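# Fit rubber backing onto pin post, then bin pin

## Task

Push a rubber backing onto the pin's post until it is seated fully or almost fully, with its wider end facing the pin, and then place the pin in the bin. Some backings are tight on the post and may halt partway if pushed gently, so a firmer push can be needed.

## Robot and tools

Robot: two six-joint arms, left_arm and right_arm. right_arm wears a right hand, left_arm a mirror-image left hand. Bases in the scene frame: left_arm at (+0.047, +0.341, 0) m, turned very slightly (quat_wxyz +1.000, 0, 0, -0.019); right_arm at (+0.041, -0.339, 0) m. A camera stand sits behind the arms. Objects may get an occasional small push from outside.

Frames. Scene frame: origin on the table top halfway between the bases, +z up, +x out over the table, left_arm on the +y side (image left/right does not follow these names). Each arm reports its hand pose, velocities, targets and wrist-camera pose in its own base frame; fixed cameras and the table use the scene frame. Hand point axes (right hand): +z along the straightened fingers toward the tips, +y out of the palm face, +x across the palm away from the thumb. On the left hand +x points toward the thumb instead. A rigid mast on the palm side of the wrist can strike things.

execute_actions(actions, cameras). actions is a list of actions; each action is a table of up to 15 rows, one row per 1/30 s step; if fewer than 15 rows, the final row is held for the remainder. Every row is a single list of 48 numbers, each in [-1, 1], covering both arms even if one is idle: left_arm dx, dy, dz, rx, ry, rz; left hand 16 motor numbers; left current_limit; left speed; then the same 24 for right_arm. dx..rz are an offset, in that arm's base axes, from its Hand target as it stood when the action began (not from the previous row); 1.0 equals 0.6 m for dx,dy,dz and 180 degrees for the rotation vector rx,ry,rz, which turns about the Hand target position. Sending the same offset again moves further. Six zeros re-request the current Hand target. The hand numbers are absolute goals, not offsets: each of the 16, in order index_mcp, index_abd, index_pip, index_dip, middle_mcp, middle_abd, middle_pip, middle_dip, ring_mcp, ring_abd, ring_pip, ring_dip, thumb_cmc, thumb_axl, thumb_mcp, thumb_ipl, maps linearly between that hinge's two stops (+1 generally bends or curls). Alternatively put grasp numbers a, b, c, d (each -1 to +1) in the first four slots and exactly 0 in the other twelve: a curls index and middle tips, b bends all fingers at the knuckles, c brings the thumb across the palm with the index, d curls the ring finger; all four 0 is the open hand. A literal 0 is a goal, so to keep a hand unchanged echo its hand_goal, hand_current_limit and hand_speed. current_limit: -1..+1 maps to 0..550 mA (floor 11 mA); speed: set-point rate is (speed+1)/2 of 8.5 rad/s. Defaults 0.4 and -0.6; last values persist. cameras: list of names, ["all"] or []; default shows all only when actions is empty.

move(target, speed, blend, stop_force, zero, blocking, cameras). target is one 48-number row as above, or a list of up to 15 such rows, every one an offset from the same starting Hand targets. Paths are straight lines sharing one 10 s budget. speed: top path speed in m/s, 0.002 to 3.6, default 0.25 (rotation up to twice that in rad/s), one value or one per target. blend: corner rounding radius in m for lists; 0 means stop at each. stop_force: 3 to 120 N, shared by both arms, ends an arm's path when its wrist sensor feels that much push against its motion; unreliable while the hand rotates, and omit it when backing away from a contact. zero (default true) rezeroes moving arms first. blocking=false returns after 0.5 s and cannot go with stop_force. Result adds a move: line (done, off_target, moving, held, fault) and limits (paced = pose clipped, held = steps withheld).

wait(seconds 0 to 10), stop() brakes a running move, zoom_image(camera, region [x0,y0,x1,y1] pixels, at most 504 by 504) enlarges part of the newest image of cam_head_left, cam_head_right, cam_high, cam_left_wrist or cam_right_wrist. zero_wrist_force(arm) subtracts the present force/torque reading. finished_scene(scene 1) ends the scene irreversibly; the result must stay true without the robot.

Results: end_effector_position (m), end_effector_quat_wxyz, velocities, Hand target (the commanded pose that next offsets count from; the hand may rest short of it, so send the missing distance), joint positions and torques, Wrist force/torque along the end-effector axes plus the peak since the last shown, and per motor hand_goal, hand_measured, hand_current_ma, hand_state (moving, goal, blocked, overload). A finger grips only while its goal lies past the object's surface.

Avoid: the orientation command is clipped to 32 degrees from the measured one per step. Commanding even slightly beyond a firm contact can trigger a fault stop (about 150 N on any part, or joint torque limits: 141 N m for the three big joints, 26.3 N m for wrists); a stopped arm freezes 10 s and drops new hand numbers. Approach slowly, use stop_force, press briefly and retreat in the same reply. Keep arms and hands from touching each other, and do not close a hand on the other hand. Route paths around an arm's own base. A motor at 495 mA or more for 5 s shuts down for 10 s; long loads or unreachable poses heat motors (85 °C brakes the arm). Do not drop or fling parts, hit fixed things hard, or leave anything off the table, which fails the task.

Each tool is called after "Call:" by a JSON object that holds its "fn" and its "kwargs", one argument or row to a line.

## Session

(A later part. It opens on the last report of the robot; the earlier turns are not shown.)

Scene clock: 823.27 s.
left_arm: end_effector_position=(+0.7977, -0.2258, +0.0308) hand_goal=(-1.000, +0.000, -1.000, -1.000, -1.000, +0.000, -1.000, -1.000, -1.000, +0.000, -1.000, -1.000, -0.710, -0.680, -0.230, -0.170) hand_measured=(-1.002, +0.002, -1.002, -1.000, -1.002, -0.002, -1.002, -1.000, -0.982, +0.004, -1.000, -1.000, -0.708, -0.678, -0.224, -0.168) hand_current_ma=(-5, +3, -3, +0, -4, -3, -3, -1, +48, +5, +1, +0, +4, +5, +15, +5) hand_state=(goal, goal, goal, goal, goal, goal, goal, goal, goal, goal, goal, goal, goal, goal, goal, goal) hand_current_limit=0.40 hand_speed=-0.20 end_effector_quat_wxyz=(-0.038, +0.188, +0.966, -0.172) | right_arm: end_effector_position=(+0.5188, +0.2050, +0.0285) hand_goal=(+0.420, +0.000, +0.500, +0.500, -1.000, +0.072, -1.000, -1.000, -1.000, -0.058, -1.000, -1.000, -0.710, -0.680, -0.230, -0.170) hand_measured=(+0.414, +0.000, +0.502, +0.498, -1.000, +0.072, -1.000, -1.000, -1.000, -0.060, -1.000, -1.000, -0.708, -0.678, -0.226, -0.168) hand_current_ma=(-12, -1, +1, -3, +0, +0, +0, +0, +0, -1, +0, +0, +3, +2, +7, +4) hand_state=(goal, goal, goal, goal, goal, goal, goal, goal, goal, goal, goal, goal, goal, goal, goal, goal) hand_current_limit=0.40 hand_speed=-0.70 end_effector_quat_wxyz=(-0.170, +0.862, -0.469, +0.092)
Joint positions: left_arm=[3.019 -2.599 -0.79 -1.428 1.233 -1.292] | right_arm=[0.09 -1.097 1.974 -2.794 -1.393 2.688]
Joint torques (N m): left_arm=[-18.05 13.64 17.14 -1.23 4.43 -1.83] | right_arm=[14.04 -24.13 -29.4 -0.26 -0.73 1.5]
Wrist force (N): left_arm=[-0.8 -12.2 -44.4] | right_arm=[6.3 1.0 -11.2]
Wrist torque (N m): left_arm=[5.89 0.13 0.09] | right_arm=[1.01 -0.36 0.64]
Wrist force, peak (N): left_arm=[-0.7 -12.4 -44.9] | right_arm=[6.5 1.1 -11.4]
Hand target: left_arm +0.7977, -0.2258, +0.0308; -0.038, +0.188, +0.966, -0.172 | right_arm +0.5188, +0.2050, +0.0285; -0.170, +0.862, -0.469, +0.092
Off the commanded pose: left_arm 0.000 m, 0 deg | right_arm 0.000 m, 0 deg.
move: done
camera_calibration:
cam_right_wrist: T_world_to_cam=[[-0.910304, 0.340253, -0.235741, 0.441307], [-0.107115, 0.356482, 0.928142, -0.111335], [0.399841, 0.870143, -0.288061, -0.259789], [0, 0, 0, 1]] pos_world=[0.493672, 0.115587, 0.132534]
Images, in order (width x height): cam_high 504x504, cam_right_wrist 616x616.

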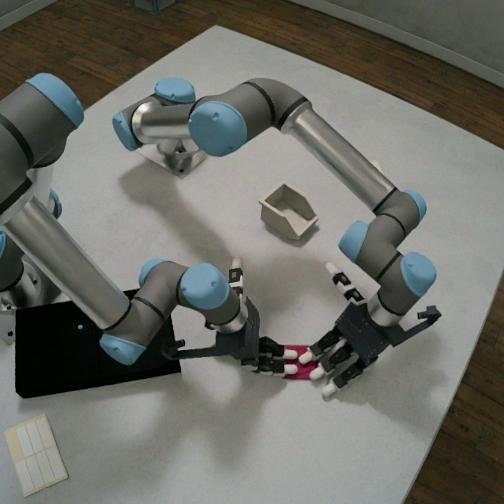

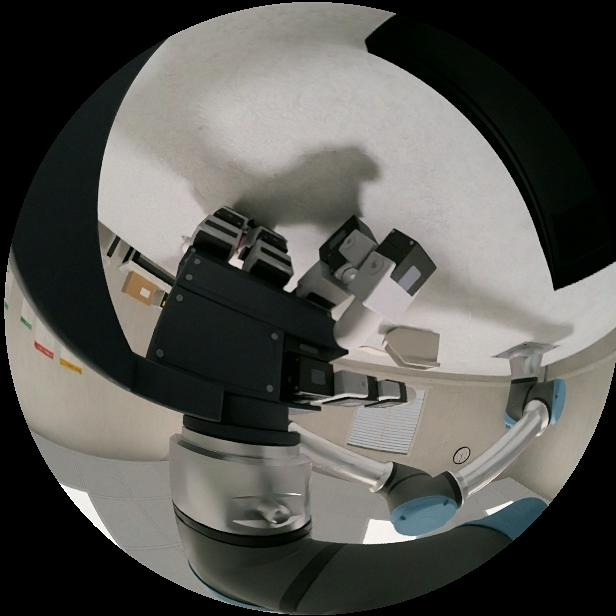

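Call:
{"fn": "move", "kwargs": {
  "target": [
    [0,0,0,0,0,0, -1,0,-1,-1,-1,0,-1,-1,-1,0,-1,-1,-0.71,-0.68,-0.23,-0.17, 0.4,-0.2, 0,0,0.02,0,0,0, 0.42,0.0,0.5,0.5,-1,0.073,-1,-1,-1,-0.057,-1,-1,-0.71,-0.68,-0.23,-0.17,0.4,-0.7],
    [0,0,0,0,0,0, -1,0,-1,-1,-1,0,-1,-1,-1,0,-1,-1,-0.71,-0.68,-0.23,-0.17, 0.4,-0.2, -0.0349,-0.0227,0.04,0,0,0, 0.42,0.0,0.5,0.5,-1,0.095,-1,-1,-1,-0.079,-1,-1,-0.71,-0.68,-0.23,-0.17,0.4,-0.7]
  ],
  "speed": 0.04,
  "cameras": ["cam_right_wrist","cam_high"]
}}

Call:
{"fn": "zoom_image", "kwargs": {
  "camera": "cam_right_wrist",
  "region": [225, 195, 275, 245]
}}

Call:
{"fn": "zoom_image", "kwargs": {
  "camera": "cam_high",
  "region": [250, 340, 310, 390]
}}

Scene clock: 826.57 s.
left_arm: end_effector_position=(+0.7977, -0.2258, +0.0308) hand_goal=(-1.000, +0.000, -1.000, -1.000, -1.000, +0.000, -1.000, -1.000, -1.000, +0.000, -1.000, -1.000, -0.710, -0.680, -0.230, -0.170) hand_measured=(-1.002, +0.002, -1.002, -1.000, -1.002, -0.002, -1.002, -1.000, -0.982, +0.004, -1.000, -1.000, -0.708, -0.678, -0.224, -0.168) hand_current_ma=(-5, +3, -3, +0, -4, -3, -3, -1, +48, +5, +1, +0, +4, +5, +15, +5) hand_state=(goal, goal, goal, goal, goal, goal, goal, goal, goal, goal, goal, goal, goal, goal, goal, goal) hand_current_limit=0.40 hand_speed=-0.20 end_effector_quat_wxyz=(-0.038, +0.188, +0.966, -0.172) | right_arm: end_effector_position=(+0.4978, +0.1914, +0.0525) hand_goal=(+0.420, +0.000, +0.500, +0.500, -1.000, +0.094, -1.000, -1.000, -1.000, -0.080, -1.000, -1.000, -0.710, -0.680, -0.230, -0.170) hand_measured=(+0.414, +0.000, +0.502, +0.498, -0.994, +0.090, -1.000, -1.000, -0.994, -0.076, -1.000, -1.000, -0.708, -0.678, -0.226, -0.168) hand_current_ma=(-12, -1, +1, -3, +11, -4, +0, +0, +9, +4, +0, +0, +3, +2, +7, +4) hand_state=(goal, goal, goal, goal, goal, goal, goal, goal, goal, goal, goal, goal, goal, goal, goal, goal) hand_current_limit=0.40 hand_speed=-0.70 end_effector_quat_wxyz=(-0.170, +0.862, -0.469, +0.092)
Joint positions: left_arm=[3.019 -2.599 -0.79 -1.428 1.233 -1.292] | right_arm=[0.068 -1.188 2.031 -2.758 -1.385 2.666]
Joint torques (N m): left_arm=[-18.34 13.36 17.17 -1.31 4.45 -1.67] | right_arm=[-11.75 -40.18 -1.35 -0.8 1.26 -1.4]
Wrist force (N): left_arm=[-0.8 -12.3 -44.8] | right_arm=[6.4 -3.6 -0.7]
Wrist torque (N m): left_arm=[5.90 0.13 0.08] | right_arm=[-0.27 -0.86 0.51]
Wrist force, peak (N): left_arm=[-0.7 -12.3 -44.9] | right_arm=[6.3 1.0 -11.4]
Hand target: left_arm +0.7977, -0.2258, +0.0308; -0.038, +0.188, +0.966, -0.172 | right_arm +0.4978, +0.1914, +0.0525; -0.170, +0.862, -0.469, +0.092
Off the commanded pose: left_arm 0.000 m, 0 deg | right_arm 0.000 m, 0 deg.
move: done
camera_calibration:
cam_right_wrist: T_world_to_cam=[[-0.910304, 0.340253, -0.235741, 0.432566], [-0.107115, 0.356482, 0.928142, -0.131001], [0.399841, 0.870143, -0.288061, -0.232685], [0, 0, 0, 1]] pos_world=[0.472772, 0.101987, 0.156534]
Images, in order (width x height): cam_high 504x504, cam_right_wrist 616x616.

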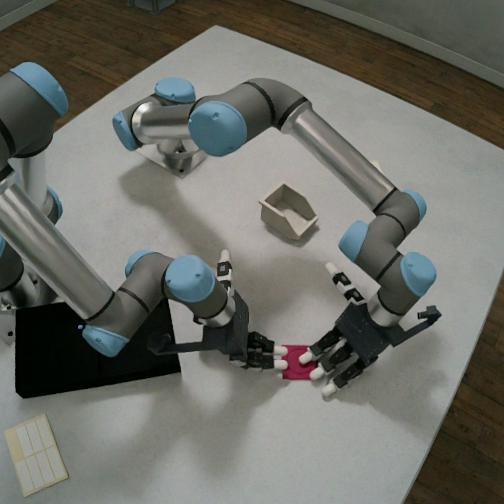

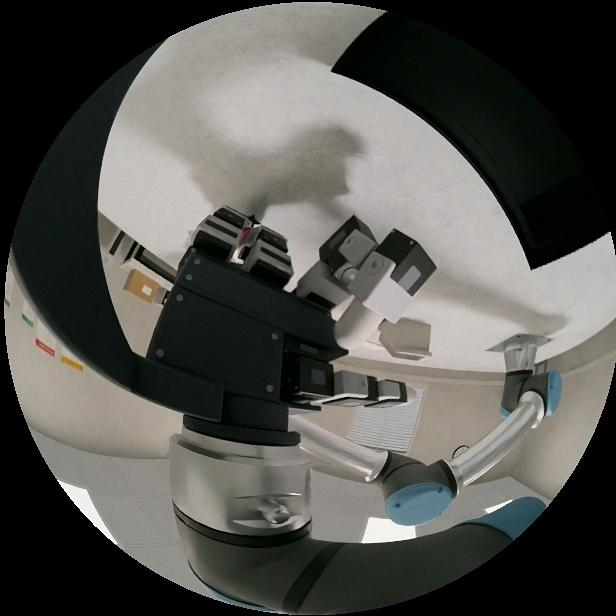

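Scaled by 10.080 from the camera's 616x616 image, which has a finer 880x880 frame.

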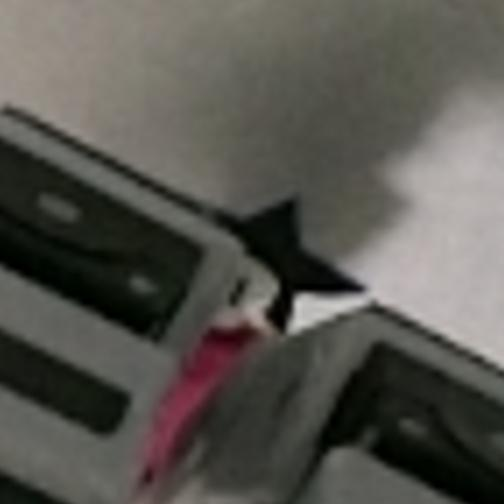

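Scaled by 8.400 from the camera's 504x504 image, which has a finer 720x720 frame.

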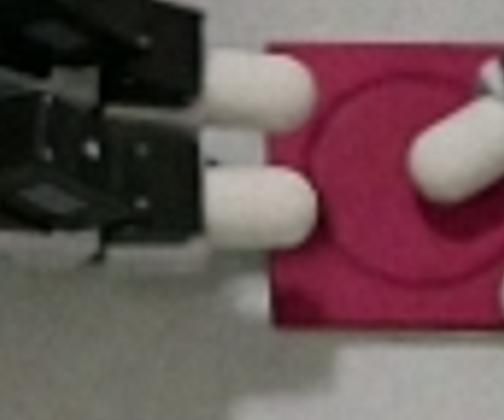

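Call:
{"fn": "execute_actions", "kwargs": {
  "actions": [],
  "cameras": ["cam_high","cam_right_wrist"]
}}

Call:
{"fn": "zoom_image", "kwargs": {
  "camera": "cam_high",
  "region": [250, 330, 320, 400]
}}

Call:
{"fn": "zoom_image", "kwargs": {
  "camera": "cam_right_wrist",
  "region": [200, 180, 300, 280]
}}

Scene clock: 827.83 s.
left_arm: end_effector_position=(+0.7977, -0.2258, +0.0308) hand_goal=(-1.000, +0.000, -1.000, -1.000, -1.000, +0.000, -1.000, -1.000, -1.000, +0.000, -1.000, -1.000, -0.710, -0.680, -0.230, -0.170) hand_measured=(-1.002, +0.002, -1.002, -1.000, -1.002, -0.002, -1.002, -1.000, -0.982, +0.004, -1.000, -1.000, -0.708, -0.678, -0.224, -0.168) hand_current_ma=(-5, +3, -3, +0, -4, -3, -3, -1, +48, +5, +1, +0, +4, +5, +15, +5) hand_state=(goal, goal, goal, goal, goal, goal, goal, goal, goal, goal, goal, goal, goal, goal, goal, goal) hand_current_limit=0.40 hand_speed=-0.20 end_effector_quat_wxyz=(-0.038, +0.188, +0.966, -0.172) | right_arm: end_effector_position=(+0.4978, +0.1914, +0.0525) hand_goal=(+0.420, +0.000, +0.500, +0.500, -1.000, +0.094, -1.000, -1.000, -1.000, -0.080, -1.000, -1.000, -0.710, -0.680, -0.230, -0.170) hand_measured=(+0.414, +0.000, +0.502, +0.498, -0.994, +0.090, -1.000, -1.000, -0.994, -0.076, -1.000, -1.000, -0.708, -0.678, -0.226, -0.168) hand_current_ma=(-12, -1, +1, -3, +11, -4, +0, +0, +9, +4, +0, +0, +3, +2, +7, +4) hand_state=(goal, goal, goal, goal, goal, goal, goal, goal, goal, goal, goal, goal, goal, goal, goal, goal) hand_current_limit=0.40 hand_speed=-0.70 end_effector_quat_wxyz=(-0.170, +0.862, -0.469, +0.092)
Joint positions: left_arm=[3.019 -2.599 -0.79 -1.428 1.233 -1.292] | right_arm=[0.068 -1.188 2.031 -2.758 -1.385 2.666]
Joint velocities: within noise
Joint torques (N m): left_arm=[-17.54 13.33 17.7 -1.33 4.41 -1.54] | right_arm=[-12.2 -40.35 -0.78 -0.8 1.53 -1.36]
Motor temperatures (°C): left_arm=[26 27 32 39 41 37] | right_arm=[36 32 35 37 40 38]
Wrist force (N): left_arm=[-0.6 -12.2 -44.6] | right_arm=[6.2 -4.0 -1.0]
Wrist torque (N m): left_arm=[5.89 0.12 0.10] | right_arm=[-0.29 -0.83 0.50]
Wrist force, peak (N): left_arm=[-0.8 -12.2 -44.8] | right_arm=[6.6 -3.8 -0.9]
Hand target: left_arm +0.7977, -0.2258, +0.0308; -0.038, +0.188, +0.966, -0.172 | right_arm +0.4978, +0.1914, +0.0525; -0.170, +0.862, -0.469, +0.092
Off the commanded pose: left_arm 0.000 m, 0 deg | right_arm 0.000 m, 0 deg.
camera_calibration:
cam_right_wrist: T_world_to_cam=[[-0.910304, 0.340253, -0.235741, 0.432566], [-0.107115, 0.356482, 0.928142, -0.131001], [0.399841, 0.870143, -0.288061, -0.232685], [0, 0, 0, 1]] pos_world=[0.472772, 0.101987, 0.156534]
Images, in order (width x height): cam_high 504x504, cam_right_wrist 616x616.

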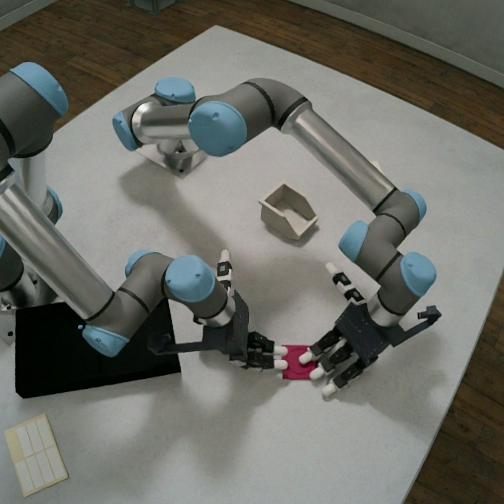

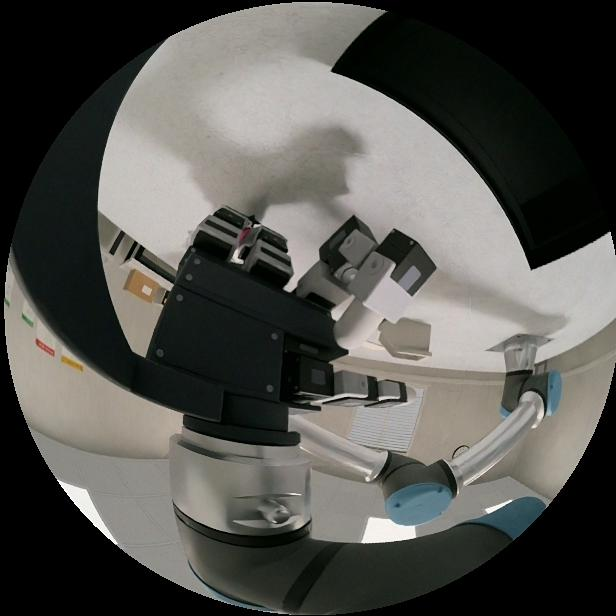

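Scaled by 7.200 from the camera's 504x504 image, which has a finer 720x720 frame.

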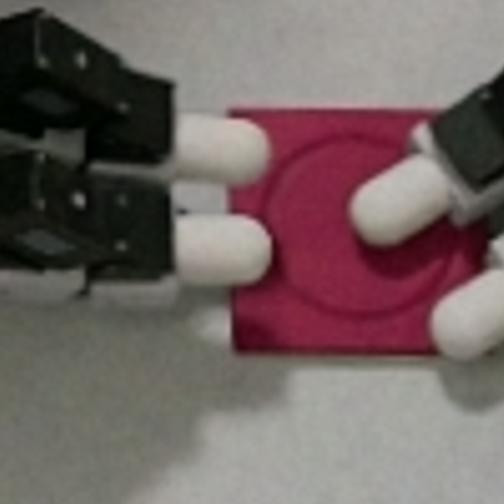

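Scaled by 5.040 from the camera's 616x616 image, which has a finer 880x880 frame.

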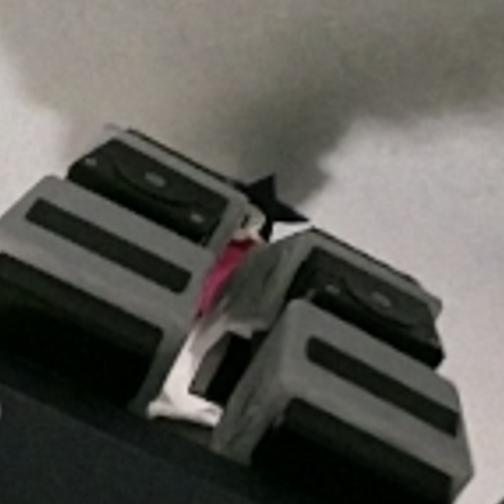

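Call:
{"fn": "zoom_image", "kwargs": {
  "camera": "cam_right_wrist",
  "region": [235, 200, 277, 242]
}}

Call:
{"fn": "execute_actions", "kwargs": {
  "actions": [],
  "cameras": ["cam_left_wrist"]
}}

Call:
{"fn": "zoom_image", "kwargs": {
  "camera": "cam_left_wrist",
  "region": [200, 100, 420, 320]
}}

Scaled by 12.000 from the camera's 616x616 image, which has a finer 880x880 frame.

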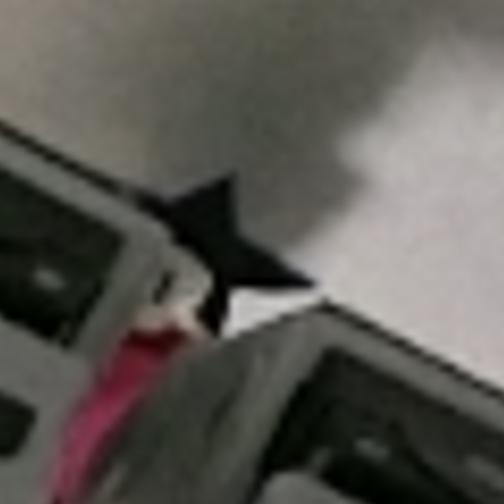

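Scene clock: 828.47 s.
left_arm: end_effector_position=(+0.7977, -0.2258, +0.0308) hand_goal=(-1.000, +0.000, -1.000, -1.000, -1.000, +0.000, -1.000, -1.000, -1.000, +0.000, -1.000, -1.000, -0.710, -0.680, -0.230, -0.170) hand_measured=(-1.002, +0.002, -1.002, -1.000, -1.002, -0.002, -1.002, -1.000, -0.982, +0.004, -1.000, -1.000, -0.708, -0.678, -0.224, -0.168) hand_current_ma=(-5, +3, -3, +0, -4, -3, -3, -1, +48, +5, +1, +0, +4, +5, +15, +5) hand_state=(goal, goal, goal, goal, goal, goal, goal, goal, goal, goal, goal, goal, goal, goal, goal, goal) hand_current_limit=0.40 hand_speed=-0.20 end_effector_quat_wxyz=(-0.038, +0.188, +0.966, -0.172) | right_arm: end_effector_position=(+0.4978, +0.1914, +0.0525) hand_goal=(+0.420, +0.000, +0.500, +0.500, -1.000, +0.094, -1.000, -1.000, -1.000, -0.080, -1.000, -1.000, -0.710, -0.680, -0.230, -0.170) hand_measured=(+0.414, +0.000, +0.502, +0.498, -0.994, +0.090, -1.000, -1.000, -0.994, -0.076, -1.000, -1.000, -0.708, -0.678, -0.226, -0.168) hand_current_ma=(-12, -1, +1, -3, +11, -4, +0, +0, +9, +4, +0, +0, +3, +2, +7, +4) hand_state=(goal, goal, goal, goal, goal, goal, goal, goal, goal, goal, goal, goal, goal, goal, goal, goal) hand_current_limit=0.40 hand_speed=-0.70 end_effector_quat_wxyz=(-0.170, +0.862, -0.469, +0.092)
Joint positions: left_arm=[3.019 -2.599 -0.79 -1.428 1.233 -1.292] | right_arm=[0.068 -1.188 2.031 -2.758 -1.385 2.666]
Joint velocities: within noise
Joint torques (N m): left_arm=[-17.18 13.01 17.59 -1.37 4.46 -1.53] | right_arm=[-11.35 -40.35 -1.69 -0.79 1.49 -1.35]
Motor temperatures (°C): left_arm=[26 27 32 39 41 37] | right_arm=[36 32 35 37 40 38]
Wrist force (N): left_arm=[-1.0 -12.3 -44.3] | right_arm=[6.4 -3.9 -1.0]
Wrist torque (N m): left_arm=[5.88 0.14 0.08] | right_arm=[-0.26 -0.85 0.50]
Wrist force, peak (N): left_arm=[-0.6 -12.3 -44.8] | right_arm=[6.6 -3.8 -1.0]
Hand target: left_arm +0.7977, -0.2258, +0.0308; -0.038, +0.188, +0.966, -0.172 | right_arm +0.4978, +0.1914, +0.0525; -0.170, +0.862, -0.469, +0.092
Off the commanded pose: left_arm 0.000 m, 0 deg | right_arm 0.000 m, 0 deg.
camera_calibration:
cam_left_wrist: T_world_to_cam=[[0.475552, -0.839237, 0.263689, -0.613709], [-0.429019, 0.0404296, 0.90239, 0.258059], [-0.76798, -0.542261, -0.340822, 0.622019], [0, 0, 0, 1]] pos_world=[0.880261, -0.188184, 0.140956]
Images, in order (width x height): cam_left_wrist 616x616.

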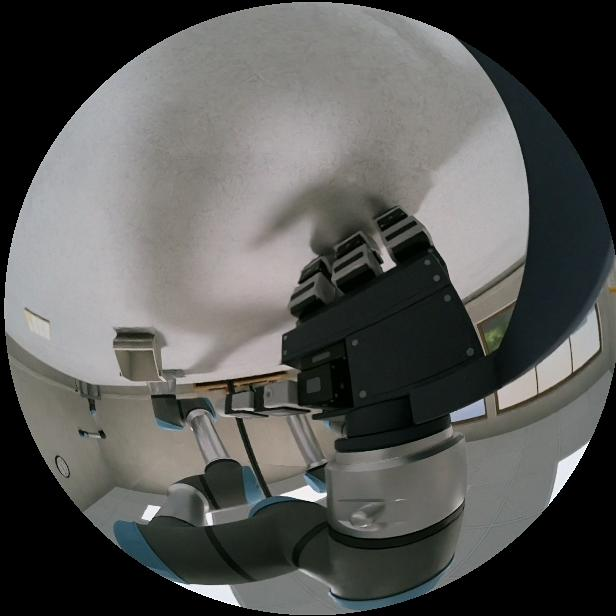

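Scaled by 2.291 from the camera's 616x616 image, which has a finer 880x880 frame.

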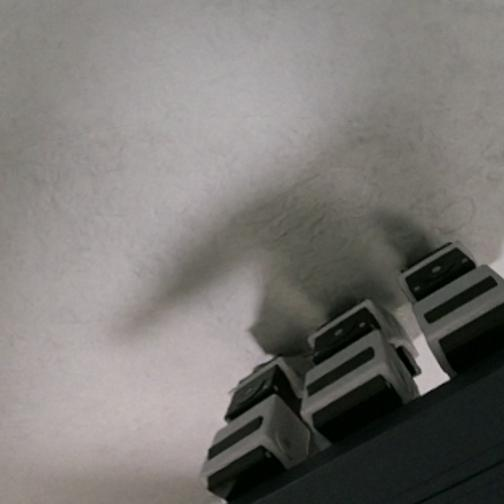

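Call:
{"fn": "move", "kwargs": {
  "target": [0,0,0,0,0,0,-1,0,-1,-1,-1,0,-1,-1,-1,0,-1,-1,-0.71,-0.68,-0.23,-0.17,0.4,-0.2,-0.0028,-0.0003,-0.075,0.0272,-0.0419,0,0.42,0.0,0.5,0.5,-1,0.09,-1,-1,-1,-0.075,-1,-1,-0.71,-0.68,-0.23,-0.17,0.6,-0.7],
  "speed": 0.05,
  "stop_force": 8,
  "cameras": ["cam_high","cam_right_wrist"]
}}

Call:
{"fn": "zoom_image", "kwargs": {
  "camera": "cam_high",
  "region": [250, 330, 320, 400]
}}

Call:
{"fn": "zoom_image", "kwargs": {
  "camera": "cam_right_wrist",
  "region": [220, 195, 282, 257]
}}

Scene clock: 842.20 s.
left_arm: end_effector_position=(+0.7977, -0.2258, +0.0308) hand_goal=(-1.000, +0.000, -1.000, -1.000, -1.000, +0.000, -1.000, -1.000, -1.000, +0.000, -1.000, -1.000, -0.710, -0.680, -0.230, -0.170) hand_measured=(-1.002, +0.002, -1.002, -1.000, -1.002, -0.002, -1.002, -1.000, -0.982, +0.004, -1.000, -1.000, -0.708, -0.678, -0.224, -0.168) hand_current_ma=(-5, +3, -3, +0, -4, -3, -3, -1, +48, +5, +1, +0, +4, +5, +15, +5) hand_state=(goal, goal, goal, goal, goal, goal, goal, goal, goal, goal, goal, goal, goal, goal, goal, goal) hand_current_limit=0.40 hand_speed=-0.20 end_effector_quat_wxyz=(-0.038, +0.188, +0.966, -0.172) | right_arm: end_effector_position=(+0.4963, +0.1912, +0.0149) hand_goal=(+0.420, +0.000, +0.500, +0.500, -1.000, +0.090, -1.000, -1.000, -1.000, -0.076, -1.000, -1.000, -0.710, -0.680, -0.230, -0.170) hand_measured=(+0.422, +0.000, +0.500, +0.498, -0.992, +0.090, -1.000, -1.000, -0.994, -0.076, -1.000, -1.000, -0.708, -0.678, -0.226, -0.168) hand_current_ma=(+4, -1, +1, -3, +14, +0, +0, +0, +12, +0, +0, +0, +3, +2, +7, +4) hand_state=(goal, goal, goal, goal, goal, goal, goal, goal, goal, goal, goal, goal, goal, goal, goal, goal) hand_current_limit=0.60 hand_speed=-0.70 end_effector_quat_wxyz=(-0.225, +0.849, -0.461, +0.122)
Joint positions: left_arm=[3.019 -2.599 -0.79 -1.428 1.233 -1.292] | right_arm=[0.036 -1.124 2.138 -3.04 -1.313 2.662]
Joint torques (N m): left_arm=[-18.26 13.63 17.16 -1.39 4.42 -1.12] | right_arm=[14.1 -40.18 -27.04 -0.62 -1.07 0.4]
Wrist force (N): left_arm=[-0.8 -12.2 -44.4] | right_arm=[6.7 -3.6 -1.4]
Wrist torque (N m): left_arm=[5.89 0.12 0.09] | right_arm=[-0.21 -0.93 0.58]
Wrist force, peak (N): left_arm=[-0.8 -12.3 -44.9] | right_arm=[5.7 -27.6 -16.5]
Hand target: left_arm +0.7977, -0.2258, +0.0308; -0.038, +0.188, +0.966, -0.172 | right_arm +0.4963, +0.1912, +0.0149; -0.225, +0.849, -0.461, +0.122 (not the last commanded pose)
Off the commanded pose: left_arm 0.000 m, 0 deg | right_arm 0.007 m, 2 deg.
move: contact (right_arm)
camera_calibration:
cam_right_wrist: T_world_to_cam=[[-0.880656, 0.359514, -0.308536, 0.405037], [-0.208705, 0.290251, 0.933915, -0.0331249], [0.425308, 0.886851, -0.180579, -0.260219], [0, 0, 0, 1]] pos_world=[0.460458, 0.0947736, 0.108915]
Images, in order (width x height): cam_high 504x504, cam_right_wrist 616x616.

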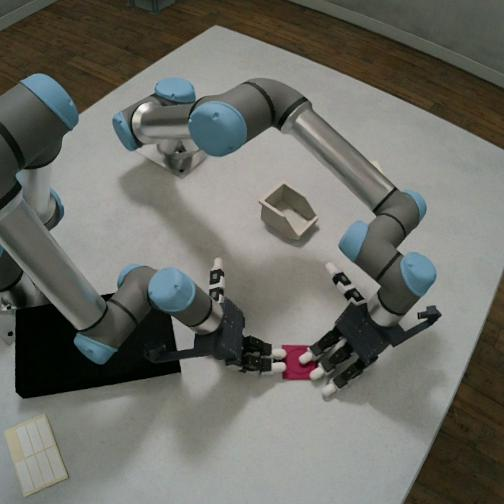

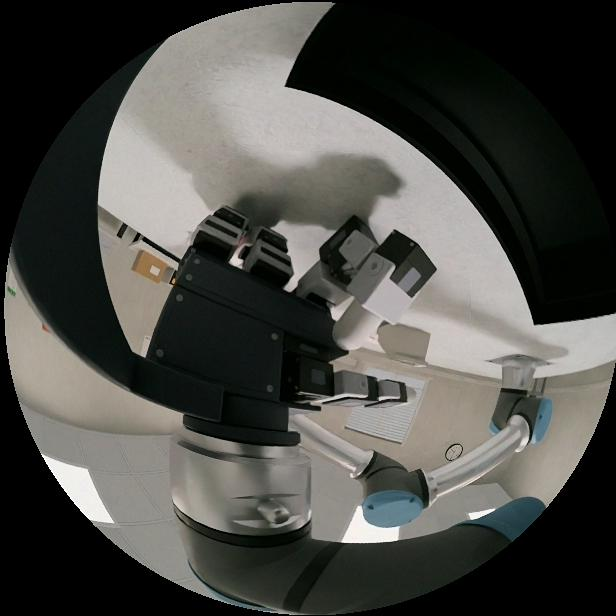

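Scaled by 7.200 from the camera's 504x504 image, which has a finer 720x720 frame.

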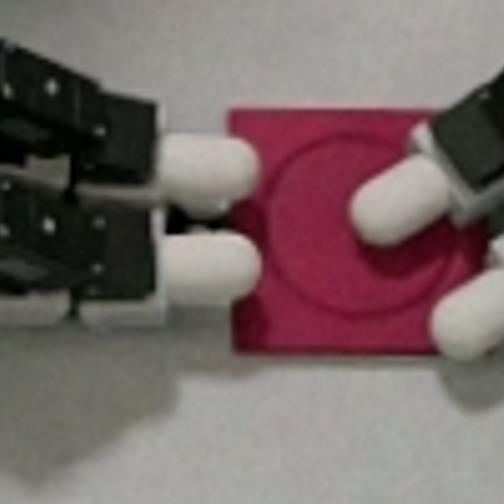

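Scaled by 8.129 from the camera's 616x616 image, which has a finer 880x880 frame.

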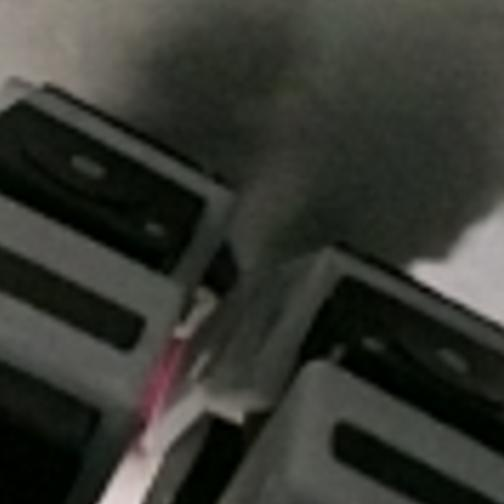

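Call:
{"fn": "move", "kwargs": {
  "target": [0,0,0,0,0,0,-1,0,-1,-1,-1,0,-1,-1,-1,0,-1,-1,-0.71,-0.68,-0.23,-0.17,0.4,-0.2,0,0,-0.005,0,0,0,0.42,0.0,0.5,0.5,-1,0.09,-1,-1,-1,-0.075,-1,-1,-0.71,-0.68,-0.23,-0.17,0.6,-0.7],
  "speed": 0.01,
  "stop_force": 5
}}

Scene clock: 844.83 s.
left_arm: end_effector_position=(+0.7977, -0.2258, +0.0308) hand_goal=(-1.000, +0.000, -1.000, -1.000, -1.000, +0.000, -1.000, -1.000, -1.000, +0.000, -1.000, -1.000, -0.710, -0.680, -0.230, -0.170) hand_measured=(-1.002, +0.002, -1.002, -1.000, -1.002, -0.002, -1.002, -1.000, -0.982, +0.004, -1.000, -1.000, -0.708, -0.678, -0.224, -0.168) hand_current_ma=(-5, +3, -3, +0, -4, -3, -3, -1, +48, +5, +1, +0, +4, +5, +15, +5) hand_state=(goal, goal, goal, goal, goal, goal, goal, goal, goal, goal, goal, goal, goal, goal, goal, goal) hand_current_limit=0.40 hand_speed=-0.20 end_effector_quat_wxyz=(-0.038, +0.188, +0.966, -0.172) | right_arm: end_effector_position=(+0.4964, +0.1913, +0.0146) hand_goal=(+0.420, +0.000, +0.500, +0.500, -1.000, +0.090, -1.000, -1.000, -1.000, -0.076, -1.000, -1.000, -0.710, -0.680, -0.230, -0.170) hand_measured=(+0.424, +0.000, +0.500, +0.498, -0.992, +0.090, -1.000, -1.000, -0.994, -0.076, -1.000, -1.000, -0.708, -0.678, -0.226, -0.168) hand_current_ma=(+8, -1, +1, -3, +14, +0, +0, +0, +12, +0, +0, +0, +3, +2, +7, +4) hand_state=(goal, goal, goal, goal, goal, goal, goal, goal, goal, goal, goal, goal, goal, goal, goal, goal) hand_current_limit=0.60 hand_speed=-0.70 end_effector_quat_wxyz=(-0.225, +0.849, -0.461, +0.122)
Joint positions: left_arm=[3.019 -2.599 -0.79 -1.428 1.233 -1.292] | right_arm=[0.036 -1.123 2.138 -3.041 -1.313 2.662]
Joint torques (N m): left_arm=[-17.47 13.15 16.78 -1.34 4.42 -1.11] | right_arm=[10.09 -39.03 -6.91 -0.4 -0.95 1.27]
Wrist force (N): left_arm=[-0.6 -12.1 -44.8] | right_arm=[6.3 -7.3 -3.5]
Wrist torque (N m): left_arm=[5.93 0.11 0.09] | right_arm=[-0.27 -1.02 0.63]
Wrist force, peak (N): left_arm=[-0.7 -12.4 -44.8] | right_arm=[5.9 -10.4 -6.0]
Hand target: left_arm +0.7977, -0.2258, +0.0308; -0.038, +0.188, +0.966, -0.172 | right_arm +0.4964, +0.1912, +0.0146; -0.225, +0.849, -0.461, +0.122 (not the last commanded pose)
Off the commanded pose: left_arm 0.000 m, 0 deg | right_arm 0.003 m, 0 deg.
move: contact (right_arm)

Call:
{"fn": "move", "kwargs": {
  "target": [
    [0,0,0,0,0,0,-1,0,-1,-1,-1,0,-1,-1,-1,0,-1,-1,-0.71,-0.68,-0.23,-0.17,0.4,-0.2,0,0,0.033,0,0,0,0.42,0.0,0.5,0.5,-1,0.09,-1,-1,-1,-0.075,-1,-1,-0.71,-0.68,-0.23,-0.17,0.6,-0.7],
    [0,0,0,0,0,0,-1,0,-1,-1,-1,0,-1,-1,-1,0,-1,-1,-0.71,-0.68,-0.23,-0.17,0.4,-0.2,0,0,0.033,0,0,0,0.95,0.0,-0.5,-0.6,-1,0.09,-1,-1,-1,-0.075,-1,-1,-0.71,-0.68,-0.23,-0.17,0.6,-0.5]
  ],
  "speed": 0.05,
  "cameras": ["cam_right_wrist"]
}}

Scene clock: 847.97 s.
left_arm: end_effector_position=(+0.7977, -0.2258, +0.0308) hand_goal=(-1.000, +0.000, -1.000, -1.000, -1.000, +0.000, -1.000, -1.000, -1.000, +0.000, -1.000, -1.000, -0.710, -0.680, -0.230, -0.170) hand_measured=(-1.002, +0.002, -1.002, -1.000, -1.002, -0.002, -1.002, -1.000, -0.982, +0.004, -1.000, -1.000, -0.708, -0.678, -0.224, -0.168) hand_current_ma=(-5, +3, -3, +0, -4, -3, -3, -1, +48, +5, +1, +0, +4, +5, +15, +5) hand_state=(goal, goal, goal, goal, goal, goal, goal, goal, goal, goal, goal, goal, goal, goal, goal, goal) hand_current_limit=0.40 hand_speed=-0.20 end_effector_quat_wxyz=(-0.038, +0.188, +0.966, -0.172) | right_arm: end_effector_position=(+0.4964, +0.1912, +0.0344) hand_goal=(+0.950, +0.000, -0.500, -0.600, -1.000, +0.090, -1.000, -1.000, -1.000, -0.076, -1.000, -1.000, -0.710, -0.680, -0.230, -0.170) hand_measured=(+0.928, +0.000, -0.500, -0.598, -0.992, +0.090, -1.000, -1.000, -0.994, -0.076, -1.000, -1.000, -0.708, -0.678, -0.226, -0.168) hand_current_ma=(-55, -1, +0, +3, +14, +0, +0, +0, +12, +0, +0, +0, +3, +2, +7, +4) hand_state=(blocked, goal, goal, goal, goal, goal, goal, goal, goal, goal, goal, goal, goal, goal, goal, goal) hand_current_limit=0.60 hand_speed=-0.50 end_effector_quat_wxyz=(-0.225, +0.849, -0.461, +0.122)
Joint positions: left_arm=[3.019 -2.599 -0.79 -1.428 1.233 -1.292] | right_arm=[0.036 -1.169 2.13 -2.987 -1.313 2.662]
Joint torques (N m): left_arm=[-17.41 13.62 17.31 -1.27 4.46 -0.76] | right_arm=[5.86 -39.51 -27.47 -0.82 -0.05 -1.11]
Wrist force (N): left_arm=[-0.7 -12.0 -44.5] | right_arm=[6.6 -3.8 -0.8]
Wrist torque (N m): left_arm=[5.93 0.09 0.10] | right_arm=[-0.25 -0.89 0.56]
Wrist force, peak (N): left_arm=[-0.7 -12.4 -44.8] | right_arm=[6.3 -7.4 -3.8]
Hand target: left_arm +0.7977, -0.2258, +0.0308; -0.038, +0.188, +0.966, -0.172 | right_arm +0.4964, +0.1912, +0.0344; -0.225, +0.849, -0.461, +0.122
Off the commanded pose: left_arm 0.000 m, 0 deg | right_arm 0.000 m, 0 deg.
move: done
camera_calibration:
cam_right_wrist: T_world_to_cam=[[-0.8806, 0.359479, -0.308736, 0.411057], [-0.208927, 0.290244, 0.933867, -0.0512269], [0.425315, 0.886867, -0.180484, -0.256715], [0, 0, 0, 1]] pos_world=[0.460459, 0.0947736, 0.128414]
Images, in order (width x height): cam_right_wrist 616x616.

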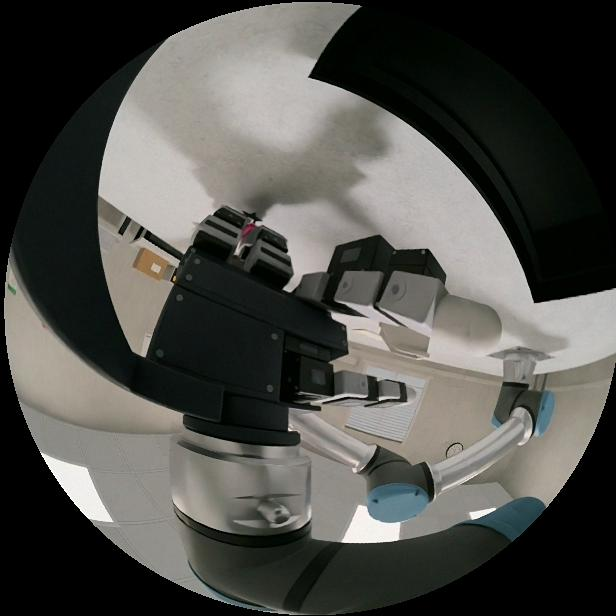

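Call:
{"fn": "move", "kwargs": {
  "target": [0,0,0,0,0,0,-1,0,-1,-1,-1,0,-1,-1,-1,0,-1,-1,-0.71,-0.68,-0.23,-0.17,0.4,-0.2,0,0,-0.0467,0,0,0,0.92,0.0,-0.5,-0.6,-1,0.09,-1,-1,-1,-0.075,-1,-1,-0.71,-0.68,-0.23,-0.17,0.6,-0.7],
  "speed": 0.02,
  "stop_force": 5,
  "cameras": ["cam_high","cam_right_wrist"]
}}

Call:
{"fn": "zoom_image", "kwargs": {
  "camera": "cam_high",
  "region": [250, 330, 320, 400]
}}

Call:
{"fn": "zoom_image", "kwargs": {
  "camera": "cam_right_wrist",
  "region": [220, 195, 282, 257]
}}

Scene clock: 850.60 s.
left_arm: end_effector_position=(+0.7977, -0.2258, +0.0308) hand_goal=(-1.000, +0.000, -1.000, -1.000, -1.000, +0.000, -1.000, -1.000, -1.000, +0.000, -1.000, -1.000, -0.710, -0.680, -0.230, -0.170) hand_measured=(-1.002, +0.002, -1.002, -1.000, -1.002, -0.002, -1.002, -1.000, -0.982, +0.004, -1.000, -1.000, -0.708, -0.678, -0.224, -0.168) hand_current_ma=(-5, +3, -3, +0, -4, -3, -3, -1, +48, +5, +1, +0, +4, +5, +15, +5) hand_state=(goal, goal, goal, goal, goal, goal, goal, goal, goal, goal, goal, goal, goal, goal, goal, goal) hand_current_limit=0.40 hand_speed=-0.20 end_effector_quat_wxyz=(-0.038, +0.188, +0.966, -0.172) | right_arm: end_effector_position=(+0.4964, +0.1912, +0.0063) hand_goal=(+0.920, +0.000, -0.500, -0.600, -1.000, +0.090, -1.000, -1.000, -1.000, -0.076, -1.000, -1.000, -0.710, -0.680, -0.230, -0.170) hand_measured=(+0.912, +0.000, -0.500, -0.598, -0.994, +0.090, -1.000, -1.000, -0.994, -0.076, -1.000, -1.000, -0.708, -0.678, -0.226, -0.168) hand_current_ma=(-16, -1, +0, +3, +11, +0, +0, +0, +11, +0, +0, +0, +3, +2, +7, +4) hand_state=(goal, goal, goal, goal, goal, goal, goal, goal, goal, goal, goal, goal, goal, goal, goal, goal) hand_current_limit=0.60 hand_speed=-0.70 end_effector_quat_wxyz=(-0.225, +0.849, -0.461, +0.122)
Joint positions: left_arm=[3.019 -2.599 -0.79 -1.428 1.233 -1.292] | right_arm=[0.036 -1.103 2.141 -3.063 -1.313 2.662]
Joint torques (N m): left_arm=[-17.46 13.36 17.06 -1.28 4.44 -0.67] | right_arm=[-3.26 -24.37 1.65 -4.63 0.74 0.27]
Wrist force (N): left_arm=[-0.8 -12.2 -44.2] | right_arm=[6.9 -3.1 -2.0]
Wrist torque (N m): left_arm=[5.88 0.12 0.10] | right_arm=[-0.02 -0.90 0.59]
Wrist force, peak (N): left_arm=[-0.7 -12.4 -44.9] | right_arm=[7.1 -3.9 -0.9]
Hand target: left_arm +0.7977, -0.2258, +0.0308; -0.038, +0.188, +0.966, -0.172 | right_arm +0.4964, +0.1912, +0.0063; -0.225, +0.849, -0.461, +0.122
Off the commanded pose: left_arm 0.000 m, 0 deg | right_arm 0.000 m, 0 deg.
move: done
camera_calibration:
cam_right_wrist: T_world_to_cam=[[-0.8806, 0.359479, -0.308736, 0.402413], [-0.208927, 0.290244, 0.933867, -0.0250786], [0.425315, 0.886867, -0.180484, -0.261768], [0, 0, 0, 1]] pos_world=[0.460459, 0.0947736, 0.100414]
Images, in order (width x height): cam_high 504x504, cam_right_wrist 616x616.

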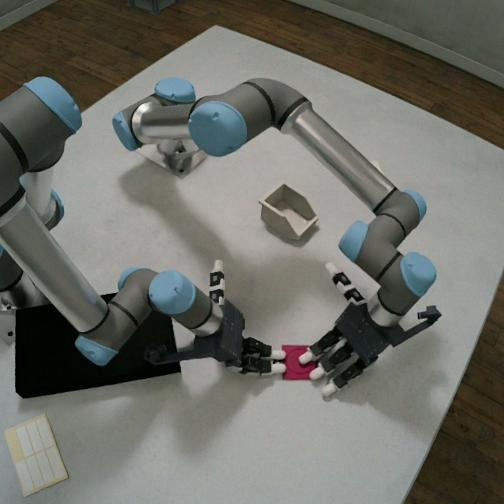

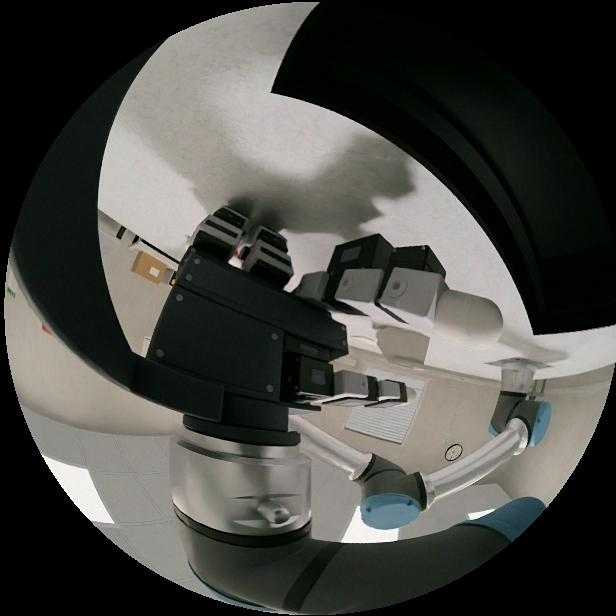

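Scaled by 7.200 from the camera's 504x504 image, which has a finer 720x720 frame.

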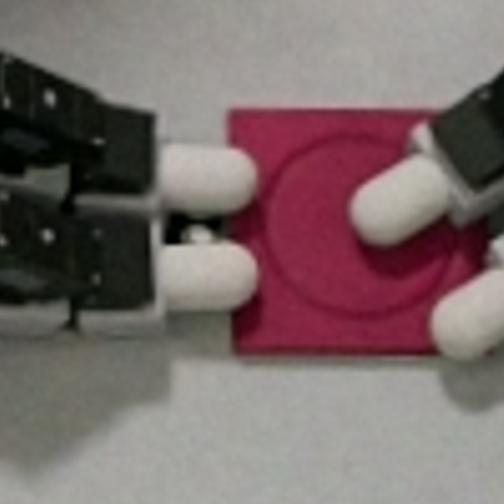

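Scaled by 8.129 from the camera's 616x616 image, which has a finer 880x880 frame.

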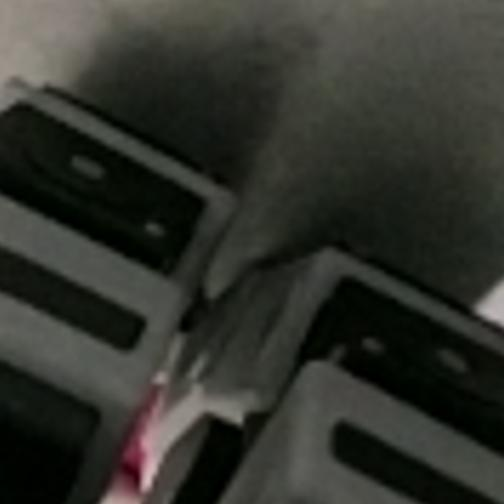

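Call:
{"fn": "zoom_image", "kwargs": {
  "camera": "cam_high",
  "region": [268, 350, 292, 374]
}}

Scaled by 21.000 from the camera's 504x504 image, which has a finer 720x720 frame.

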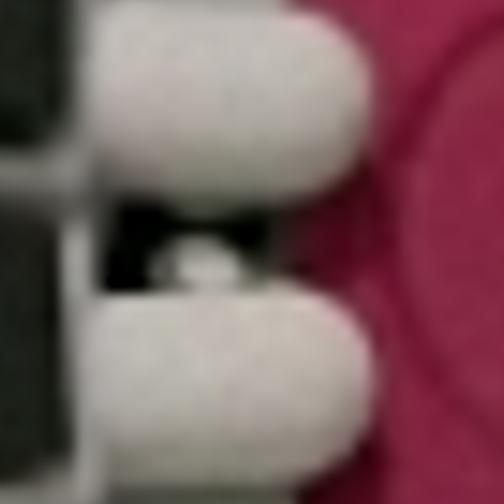

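Call:
{"fn": "move", "kwargs": {
  "target": [0,0,0,0,0,0,-1,0,-1,-1,-1,0,-1,-1,-1,0,-1,-1,-0.71,-0.68,-0.23,-0.17,0.4,-0.2,-0.0017,0.0025,-0.0088,0.00454,-0.007,0,0.92,0.0,-0.5,-0.6,-1,0.09,-1,-1,-1,-0.075,-1,-1,-0.71,-0.68,-0.23,-0.17,0.6,-0.7],
  "speed": 0.02,
  "stop_force": 5,
  "cameras": ["cam_high"]
}}

Call:
{"fn": "zoom_image", "kwargs": {
  "camera": "cam_high",
  "region": [268, 350, 292, 374]
}}

Scene clock: 855.13 s.
left_arm: end_effector_position=(+0.7977, -0.2258, +0.0308) hand_goal=(-1.000, +0.000, -1.000, -1.000, -1.000, +0.000, -1.000, -1.000, -1.000, +0.000, -1.000, -1.000, -0.710, -0.680, -0.230, -0.170) hand_measured=(-1.002, +0.002, -1.002, -1.000, -1.002, -0.002, -1.002, -1.000, -0.982, +0.004, -1.000, -1.000, -0.708, -0.678, -0.224, -0.168) hand_current_ma=(-5, +3, -3, +0, -4, -3, -3, -1, +48, +5, +1, +0, +4, +5, +15, +5) hand_state=(goal, goal, goal, goal, goal, goal, goal, goal, goal, goal, goal, goal, goal, goal, goal, goal) hand_current_limit=0.40 hand_speed=-0.20 end_effector_quat_wxyz=(-0.038, +0.188, +0.966, -0.172) | right_arm: end_effector_position=(+0.4955, +0.1925, +0.0018) hand_goal=(+0.920, +0.000, -0.500, -0.600, -1.000, +0.090, -1.000, -1.000, -1.000, -0.076, -1.000, -1.000, -0.710, -0.680, -0.230, -0.170) hand_measured=(+0.912, +0.000, -0.500, -0.598, -1.000, +0.096, -1.000, -1.000, -1.000, -0.070, -1.000, -1.000, -0.708, -0.678, -0.226, -0.168) hand_current_ma=(-16, -1, +0, +3, +0, +8, +0, +0, +0, +9, +0, +0, +3, +2, +7, +4) hand_state=(goal, goal, goal, goal, goal, goal, goal, goal, goal, goal, goal, goal, goal, goal, goal, goal) hand_current_limit=0.60 hand_speed=-0.70 end_effector_quat_wxyz=(-0.235, +0.847, -0.460, +0.127)
Joint positions: left_arm=[3.019 -2.599 -0.79 -1.428 1.233 -1.292] | right_arm=[0.032 -1.092 2.157 -3.111 -1.301 2.664]
Joint torques (N m): left_arm=[-17.44 13 17.37 -1.41 4.35 -0.33] | right_arm=[-6.45 -38.47 -24.61 -0.57 -1.2 -1.26]
Wrist force (N): left_arm=[-0.7 -12.1 -44.3] | right_arm=[7.4 -6.2 -4.5]
Wrist torque (N m): left_arm=[5.90 0.11 0.10] | right_arm=[0.30 -0.74 0.45]
Wrist force, peak (N): left_arm=[-0.5 -12.5 -44.8] | right_arm=[8.2 -10.2 -6.6]
Hand target: left_arm +0.7977, -0.2258, +0.0308; -0.038, +0.188, +0.966, -0.172 | right_arm +0.4955, +0.1925, +0.0018; -0.235, +0.847, -0.460, +0.127 (not the last commanded pose)
Off the commanded pose: left_arm 0.000 m, 0 deg | right_arm 0.001 m, 0 deg.
move: contact (right_arm)
Images, in order (width x height): cam_high 504x504.

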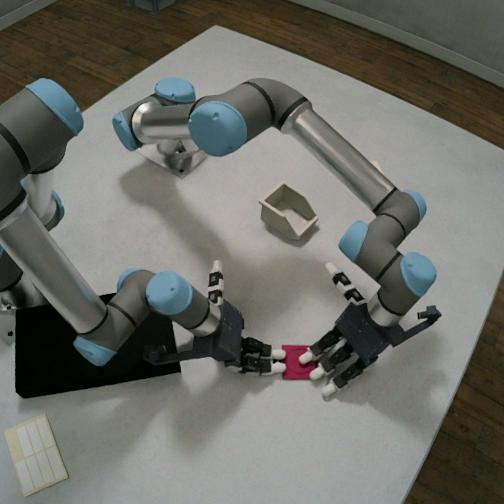

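Scaled by 21.000 from the camera's 504x504 image, which has a finer 720x720 frame.

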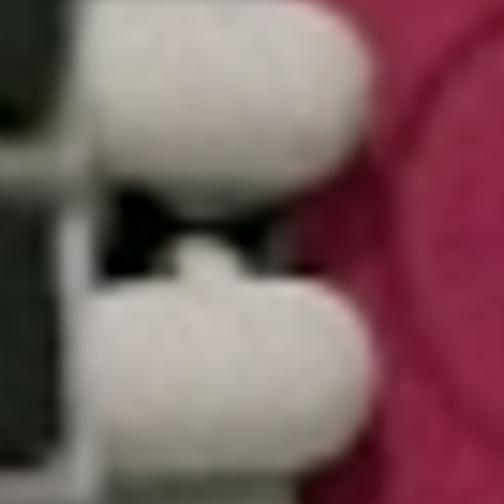

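Call:
{"fn": "move", "kwargs": {
  "target": [0,0,0,0,0,0,-1,0,-1,-1,-1,0,-1,-1,-1,0,-1,-1,-0.71,-0.68,-0.23,-0.17,0.4,-0.2,0.021,0.0136,0.0008,0,0,0,0.92,0.0,-0.5,-0.6,-1,0.09,-1,-1,-1,-0.075,-1,-1,-0.71,-0.68,-0.23,-0.17,0.6,-0.7],
  "speed": 0.01,
  "stop_force": 12,
  "cameras": ["cam_high"]
}}

Call:
{"fn": "zoom_image", "kwargs": {
  "camera": "cam_high",
  "region": [268, 350, 292, 374]
}}

Scene clock: 857.43 s.
left_arm: end_effector_position=(+0.7977, -0.2258, +0.0308) hand_goal=(-1.000, +0.000, -1.000, -1.000, -1.000, +0.000, -1.000, -1.000, -1.000, +0.000, -1.000, -1.000, -0.710, -0.680, -0.230, -0.170) hand_measured=(-1.002, +0.002, -1.002, -1.000, -1.002, -0.002, -1.002, -1.000, -0.982, +0.004, -1.000, -1.000, -0.708, -0.678, -0.224, -0.168) hand_current_ma=(-5, +3, -3, +0, -4, -3, -3, -1, +48, +5, +1, +0, +4, +5, +15, +5) hand_state=(goal, goal, goal, goal, goal, goal, goal, goal, goal, goal, goal, goal, goal, goal, goal, goal) hand_current_limit=0.40 hand_speed=-0.20 end_effector_quat_wxyz=(-0.038, +0.188, +0.966, -0.172) | right_arm: end_effector_position=(+0.5023, +0.1969, +0.0021) hand_goal=(+0.920, +0.000, -0.500, -0.600, -1.000, +0.090, -1.000, -1.000, -1.000, -0.076, -1.000, -1.000, -0.710, -0.680, -0.230, -0.170) hand_measured=(+0.912, +0.000, -0.500, -0.598, -1.000, +0.094, -1.000, -1.000, -1.000, -0.076, -1.000, -1.000, -0.708, -0.678, -0.226, -0.168) hand_current_ma=(-16, -1, +0, +3, +0, +5, +0, +0, +0, +0, +0, +0, +3, +2, +7, +4) hand_state=(goal, goal, goal, goal, goal, goal, goal, goal, goal, goal, goal, goal, goal, goal, goal, goal) hand_current_limit=0.60 hand_speed=-0.70 end_effector_quat_wxyz=(-0.235, +0.847, -0.460, +0.128)
Joint positions: left_arm=[3.019 -2.599 -0.79 -1.428 1.233 -1.292] | right_arm=[0.041 -1.081 2.135 -3.102 -1.305 2.672]
Joint torques (N m): left_arm=[-17.45 13.6 17.89 -1.28 4.32 -0.16] | right_arm=[-11.02 -35.77 4.28 -2.38 0.88 -1.39]
Wrist force (N): left_arm=[-0.8 -12.3 -44.6] | right_arm=[7.1 -7.4 -10.8]
Wrist torque (N m): left_arm=[5.90 0.14 0.08] | right_arm=[1.29 -0.50 0.39]
Wrist force, peak (N): left_arm=[-0.8 -12.4 -44.9] | right_arm=[7.1 0.7 -16.6]
Hand target: left_arm +0.7977, -0.2258, +0.0308; -0.038, +0.188, +0.966, -0.172 | right_arm +0.5023, +0.1969, +0.0021; -0.235, +0.847, -0.460, +0.128 (not the last commanded pose)
Off the commanded pose: left_arm 0.000 m, 0 deg | right_arm 0.007 m, 0 deg.
move: contact (right_arm)
Images, in order (width x height): cam_high 504x504.

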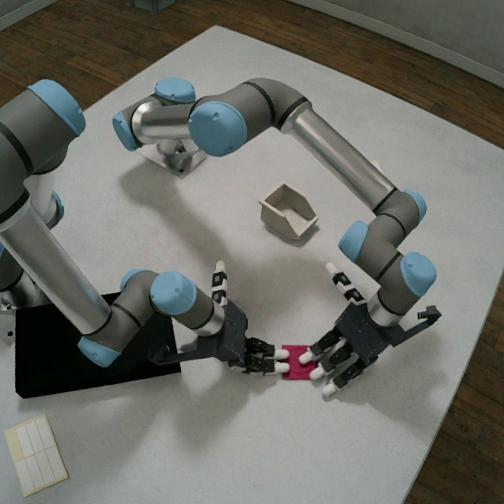

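Scaled by 21.000 from the camera's 504x504 image, which has a finer 720x720 frame.

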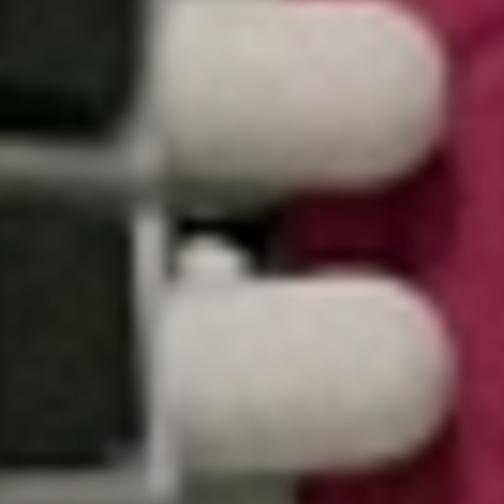

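Call:
{"fn": "move", "kwargs": {
  "target": [0,0,0,0,0,0,-1,0,-1,-1,-1,0,-1,-1,-1,0,-1,-1,-0.71,-0.68,-0.23,-0.17,0.4,-0.2,0.0168,0.0109,0,0,0,0,0.92,0.0,-0.5,-0.6,-1,0.09,-1,-1,-1,-0.075,-1,-1,-0.71,-0.68,-0.23,-0.17,0.6,-0.7],
  "speed": 0.01,
  "stop_force": 25,
  "cameras": ["cam_high"]
}}

Call:
{"fn": "zoom_image", "kwargs": {
  "camera": "cam_high",
  "region": [268, 350, 292, 374]
}}

Scene clock: 859.40 s.
left_arm: end_effector_position=(+0.7977, -0.2258, +0.0308) hand_goal=(-1.000, +0.000, -1.000, -1.000, -1.000, +0.000, -1.000, -1.000, -1.000, +0.000, -1.000, -1.000, -0.710, -0.680, -0.230, -0.170) hand_measured=(-1.002, +0.006, -1.002, -1.000, -1.002, +0.000, -1.002, -1.000, -0.982, +0.004, -1.000, -1.000, -0.708, -0.678, -0.224, -0.168) hand_current_ma=(-5, +11, -3, +0, -4, +0, -3, -1, +48, +5, +1, +0, +4, +5, +15, +5) hand_state=(goal, goal, goal, goal, goal, goal, goal, goal, goal, goal, goal, goal, goal, goal, goal, goal) hand_current_limit=0.40 hand_speed=-0.20 end_effector_quat_wxyz=(-0.038, +0.188, +0.966, -0.172) | right_arm: end_effector_position=(+0.5047, +0.1984, +0.0021) hand_goal=(+0.920, +0.000, -0.500, -0.600, -1.000, +0.090, -1.000, -1.000, -1.000, -0.076, -1.000, -1.000, -0.710, -0.680, -0.230, -0.170) hand_measured=(+0.912, +0.000, -0.500, -0.598, -1.000, +0.094, -1.000, -1.000, -1.000, -0.082, -1.000, -1.000, -0.708, -0.678, -0.226, -0.168) hand_current_ma=(-16, -1, +0, +3, -1, +6, -1, +0, -1, -7, -1, +0, +3, +2, +7, +4) hand_state=(goal, goal, goal, goal, goal, goal, goal, goal, goal, goal, goal, goal, goal, goal, goal, goal) hand_current_limit=0.60 hand_speed=-0.70 end_effector_quat_wxyz=(-0.235, +0.847, -0.460, +0.128)
Joint positions: left_arm=[3.019 -2.599 -0.79 -1.428 1.233 -1.292] | right_arm=[0.044 -1.077 2.127 -3.099 -1.306 2.675]
Joint torques (N m): left_arm=[-17.69 13.64 8.59 -1.29 1.65 -0.03] | right_arm=[-9.26 -31.82 3.51 -1.74 0.99 -1.34]
Wrist force (N): left_arm=[-1.8 -9.2 -46.8] | right_arm=[7.6 -1.1 -24.1]
Wrist torque (N m): left_arm=[6.06 0.14 0.10] | right_arm=[2.99 0.16 0.71]
Wrist force, peak (N): left_arm=[-1.7 -9.5 -47.4] | right_arm=[7.7 9.8 -34.5]
Hand target: left_arm +0.7977, -0.2258, +0.0308; -0.038, +0.188, +0.966, -0.172 | right_arm +0.5047, +0.1984, +0.0021; -0.235, +0.847, -0.460, +0.128 (not the last commanded pose)
Off the commanded pose: left_arm 0.000 m, 0 deg | right_arm 0.009 m, 0 deg.
move: contact (right_arm)
Images, in order (width x height): cam_high 504x504.

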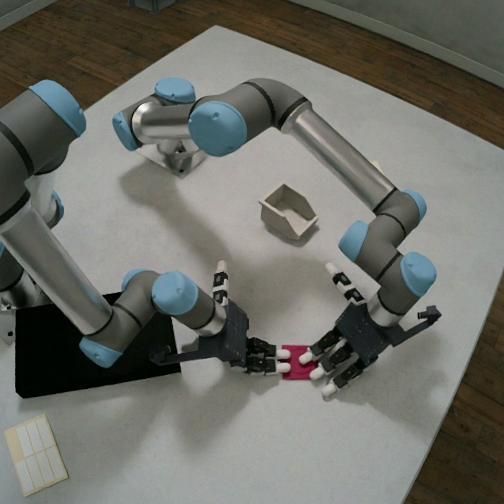

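Scaled by 21.000 from the camera's 504x504 image, which has a finer 720x720 frame.

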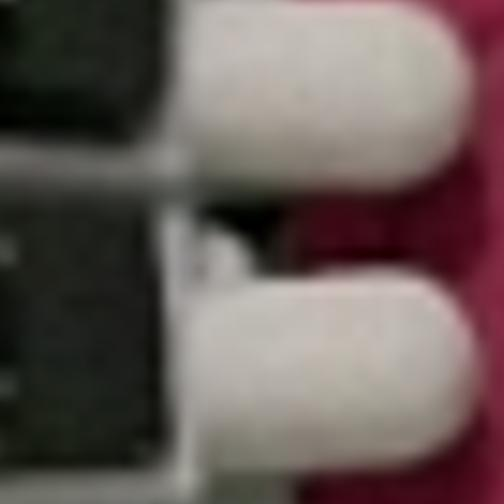

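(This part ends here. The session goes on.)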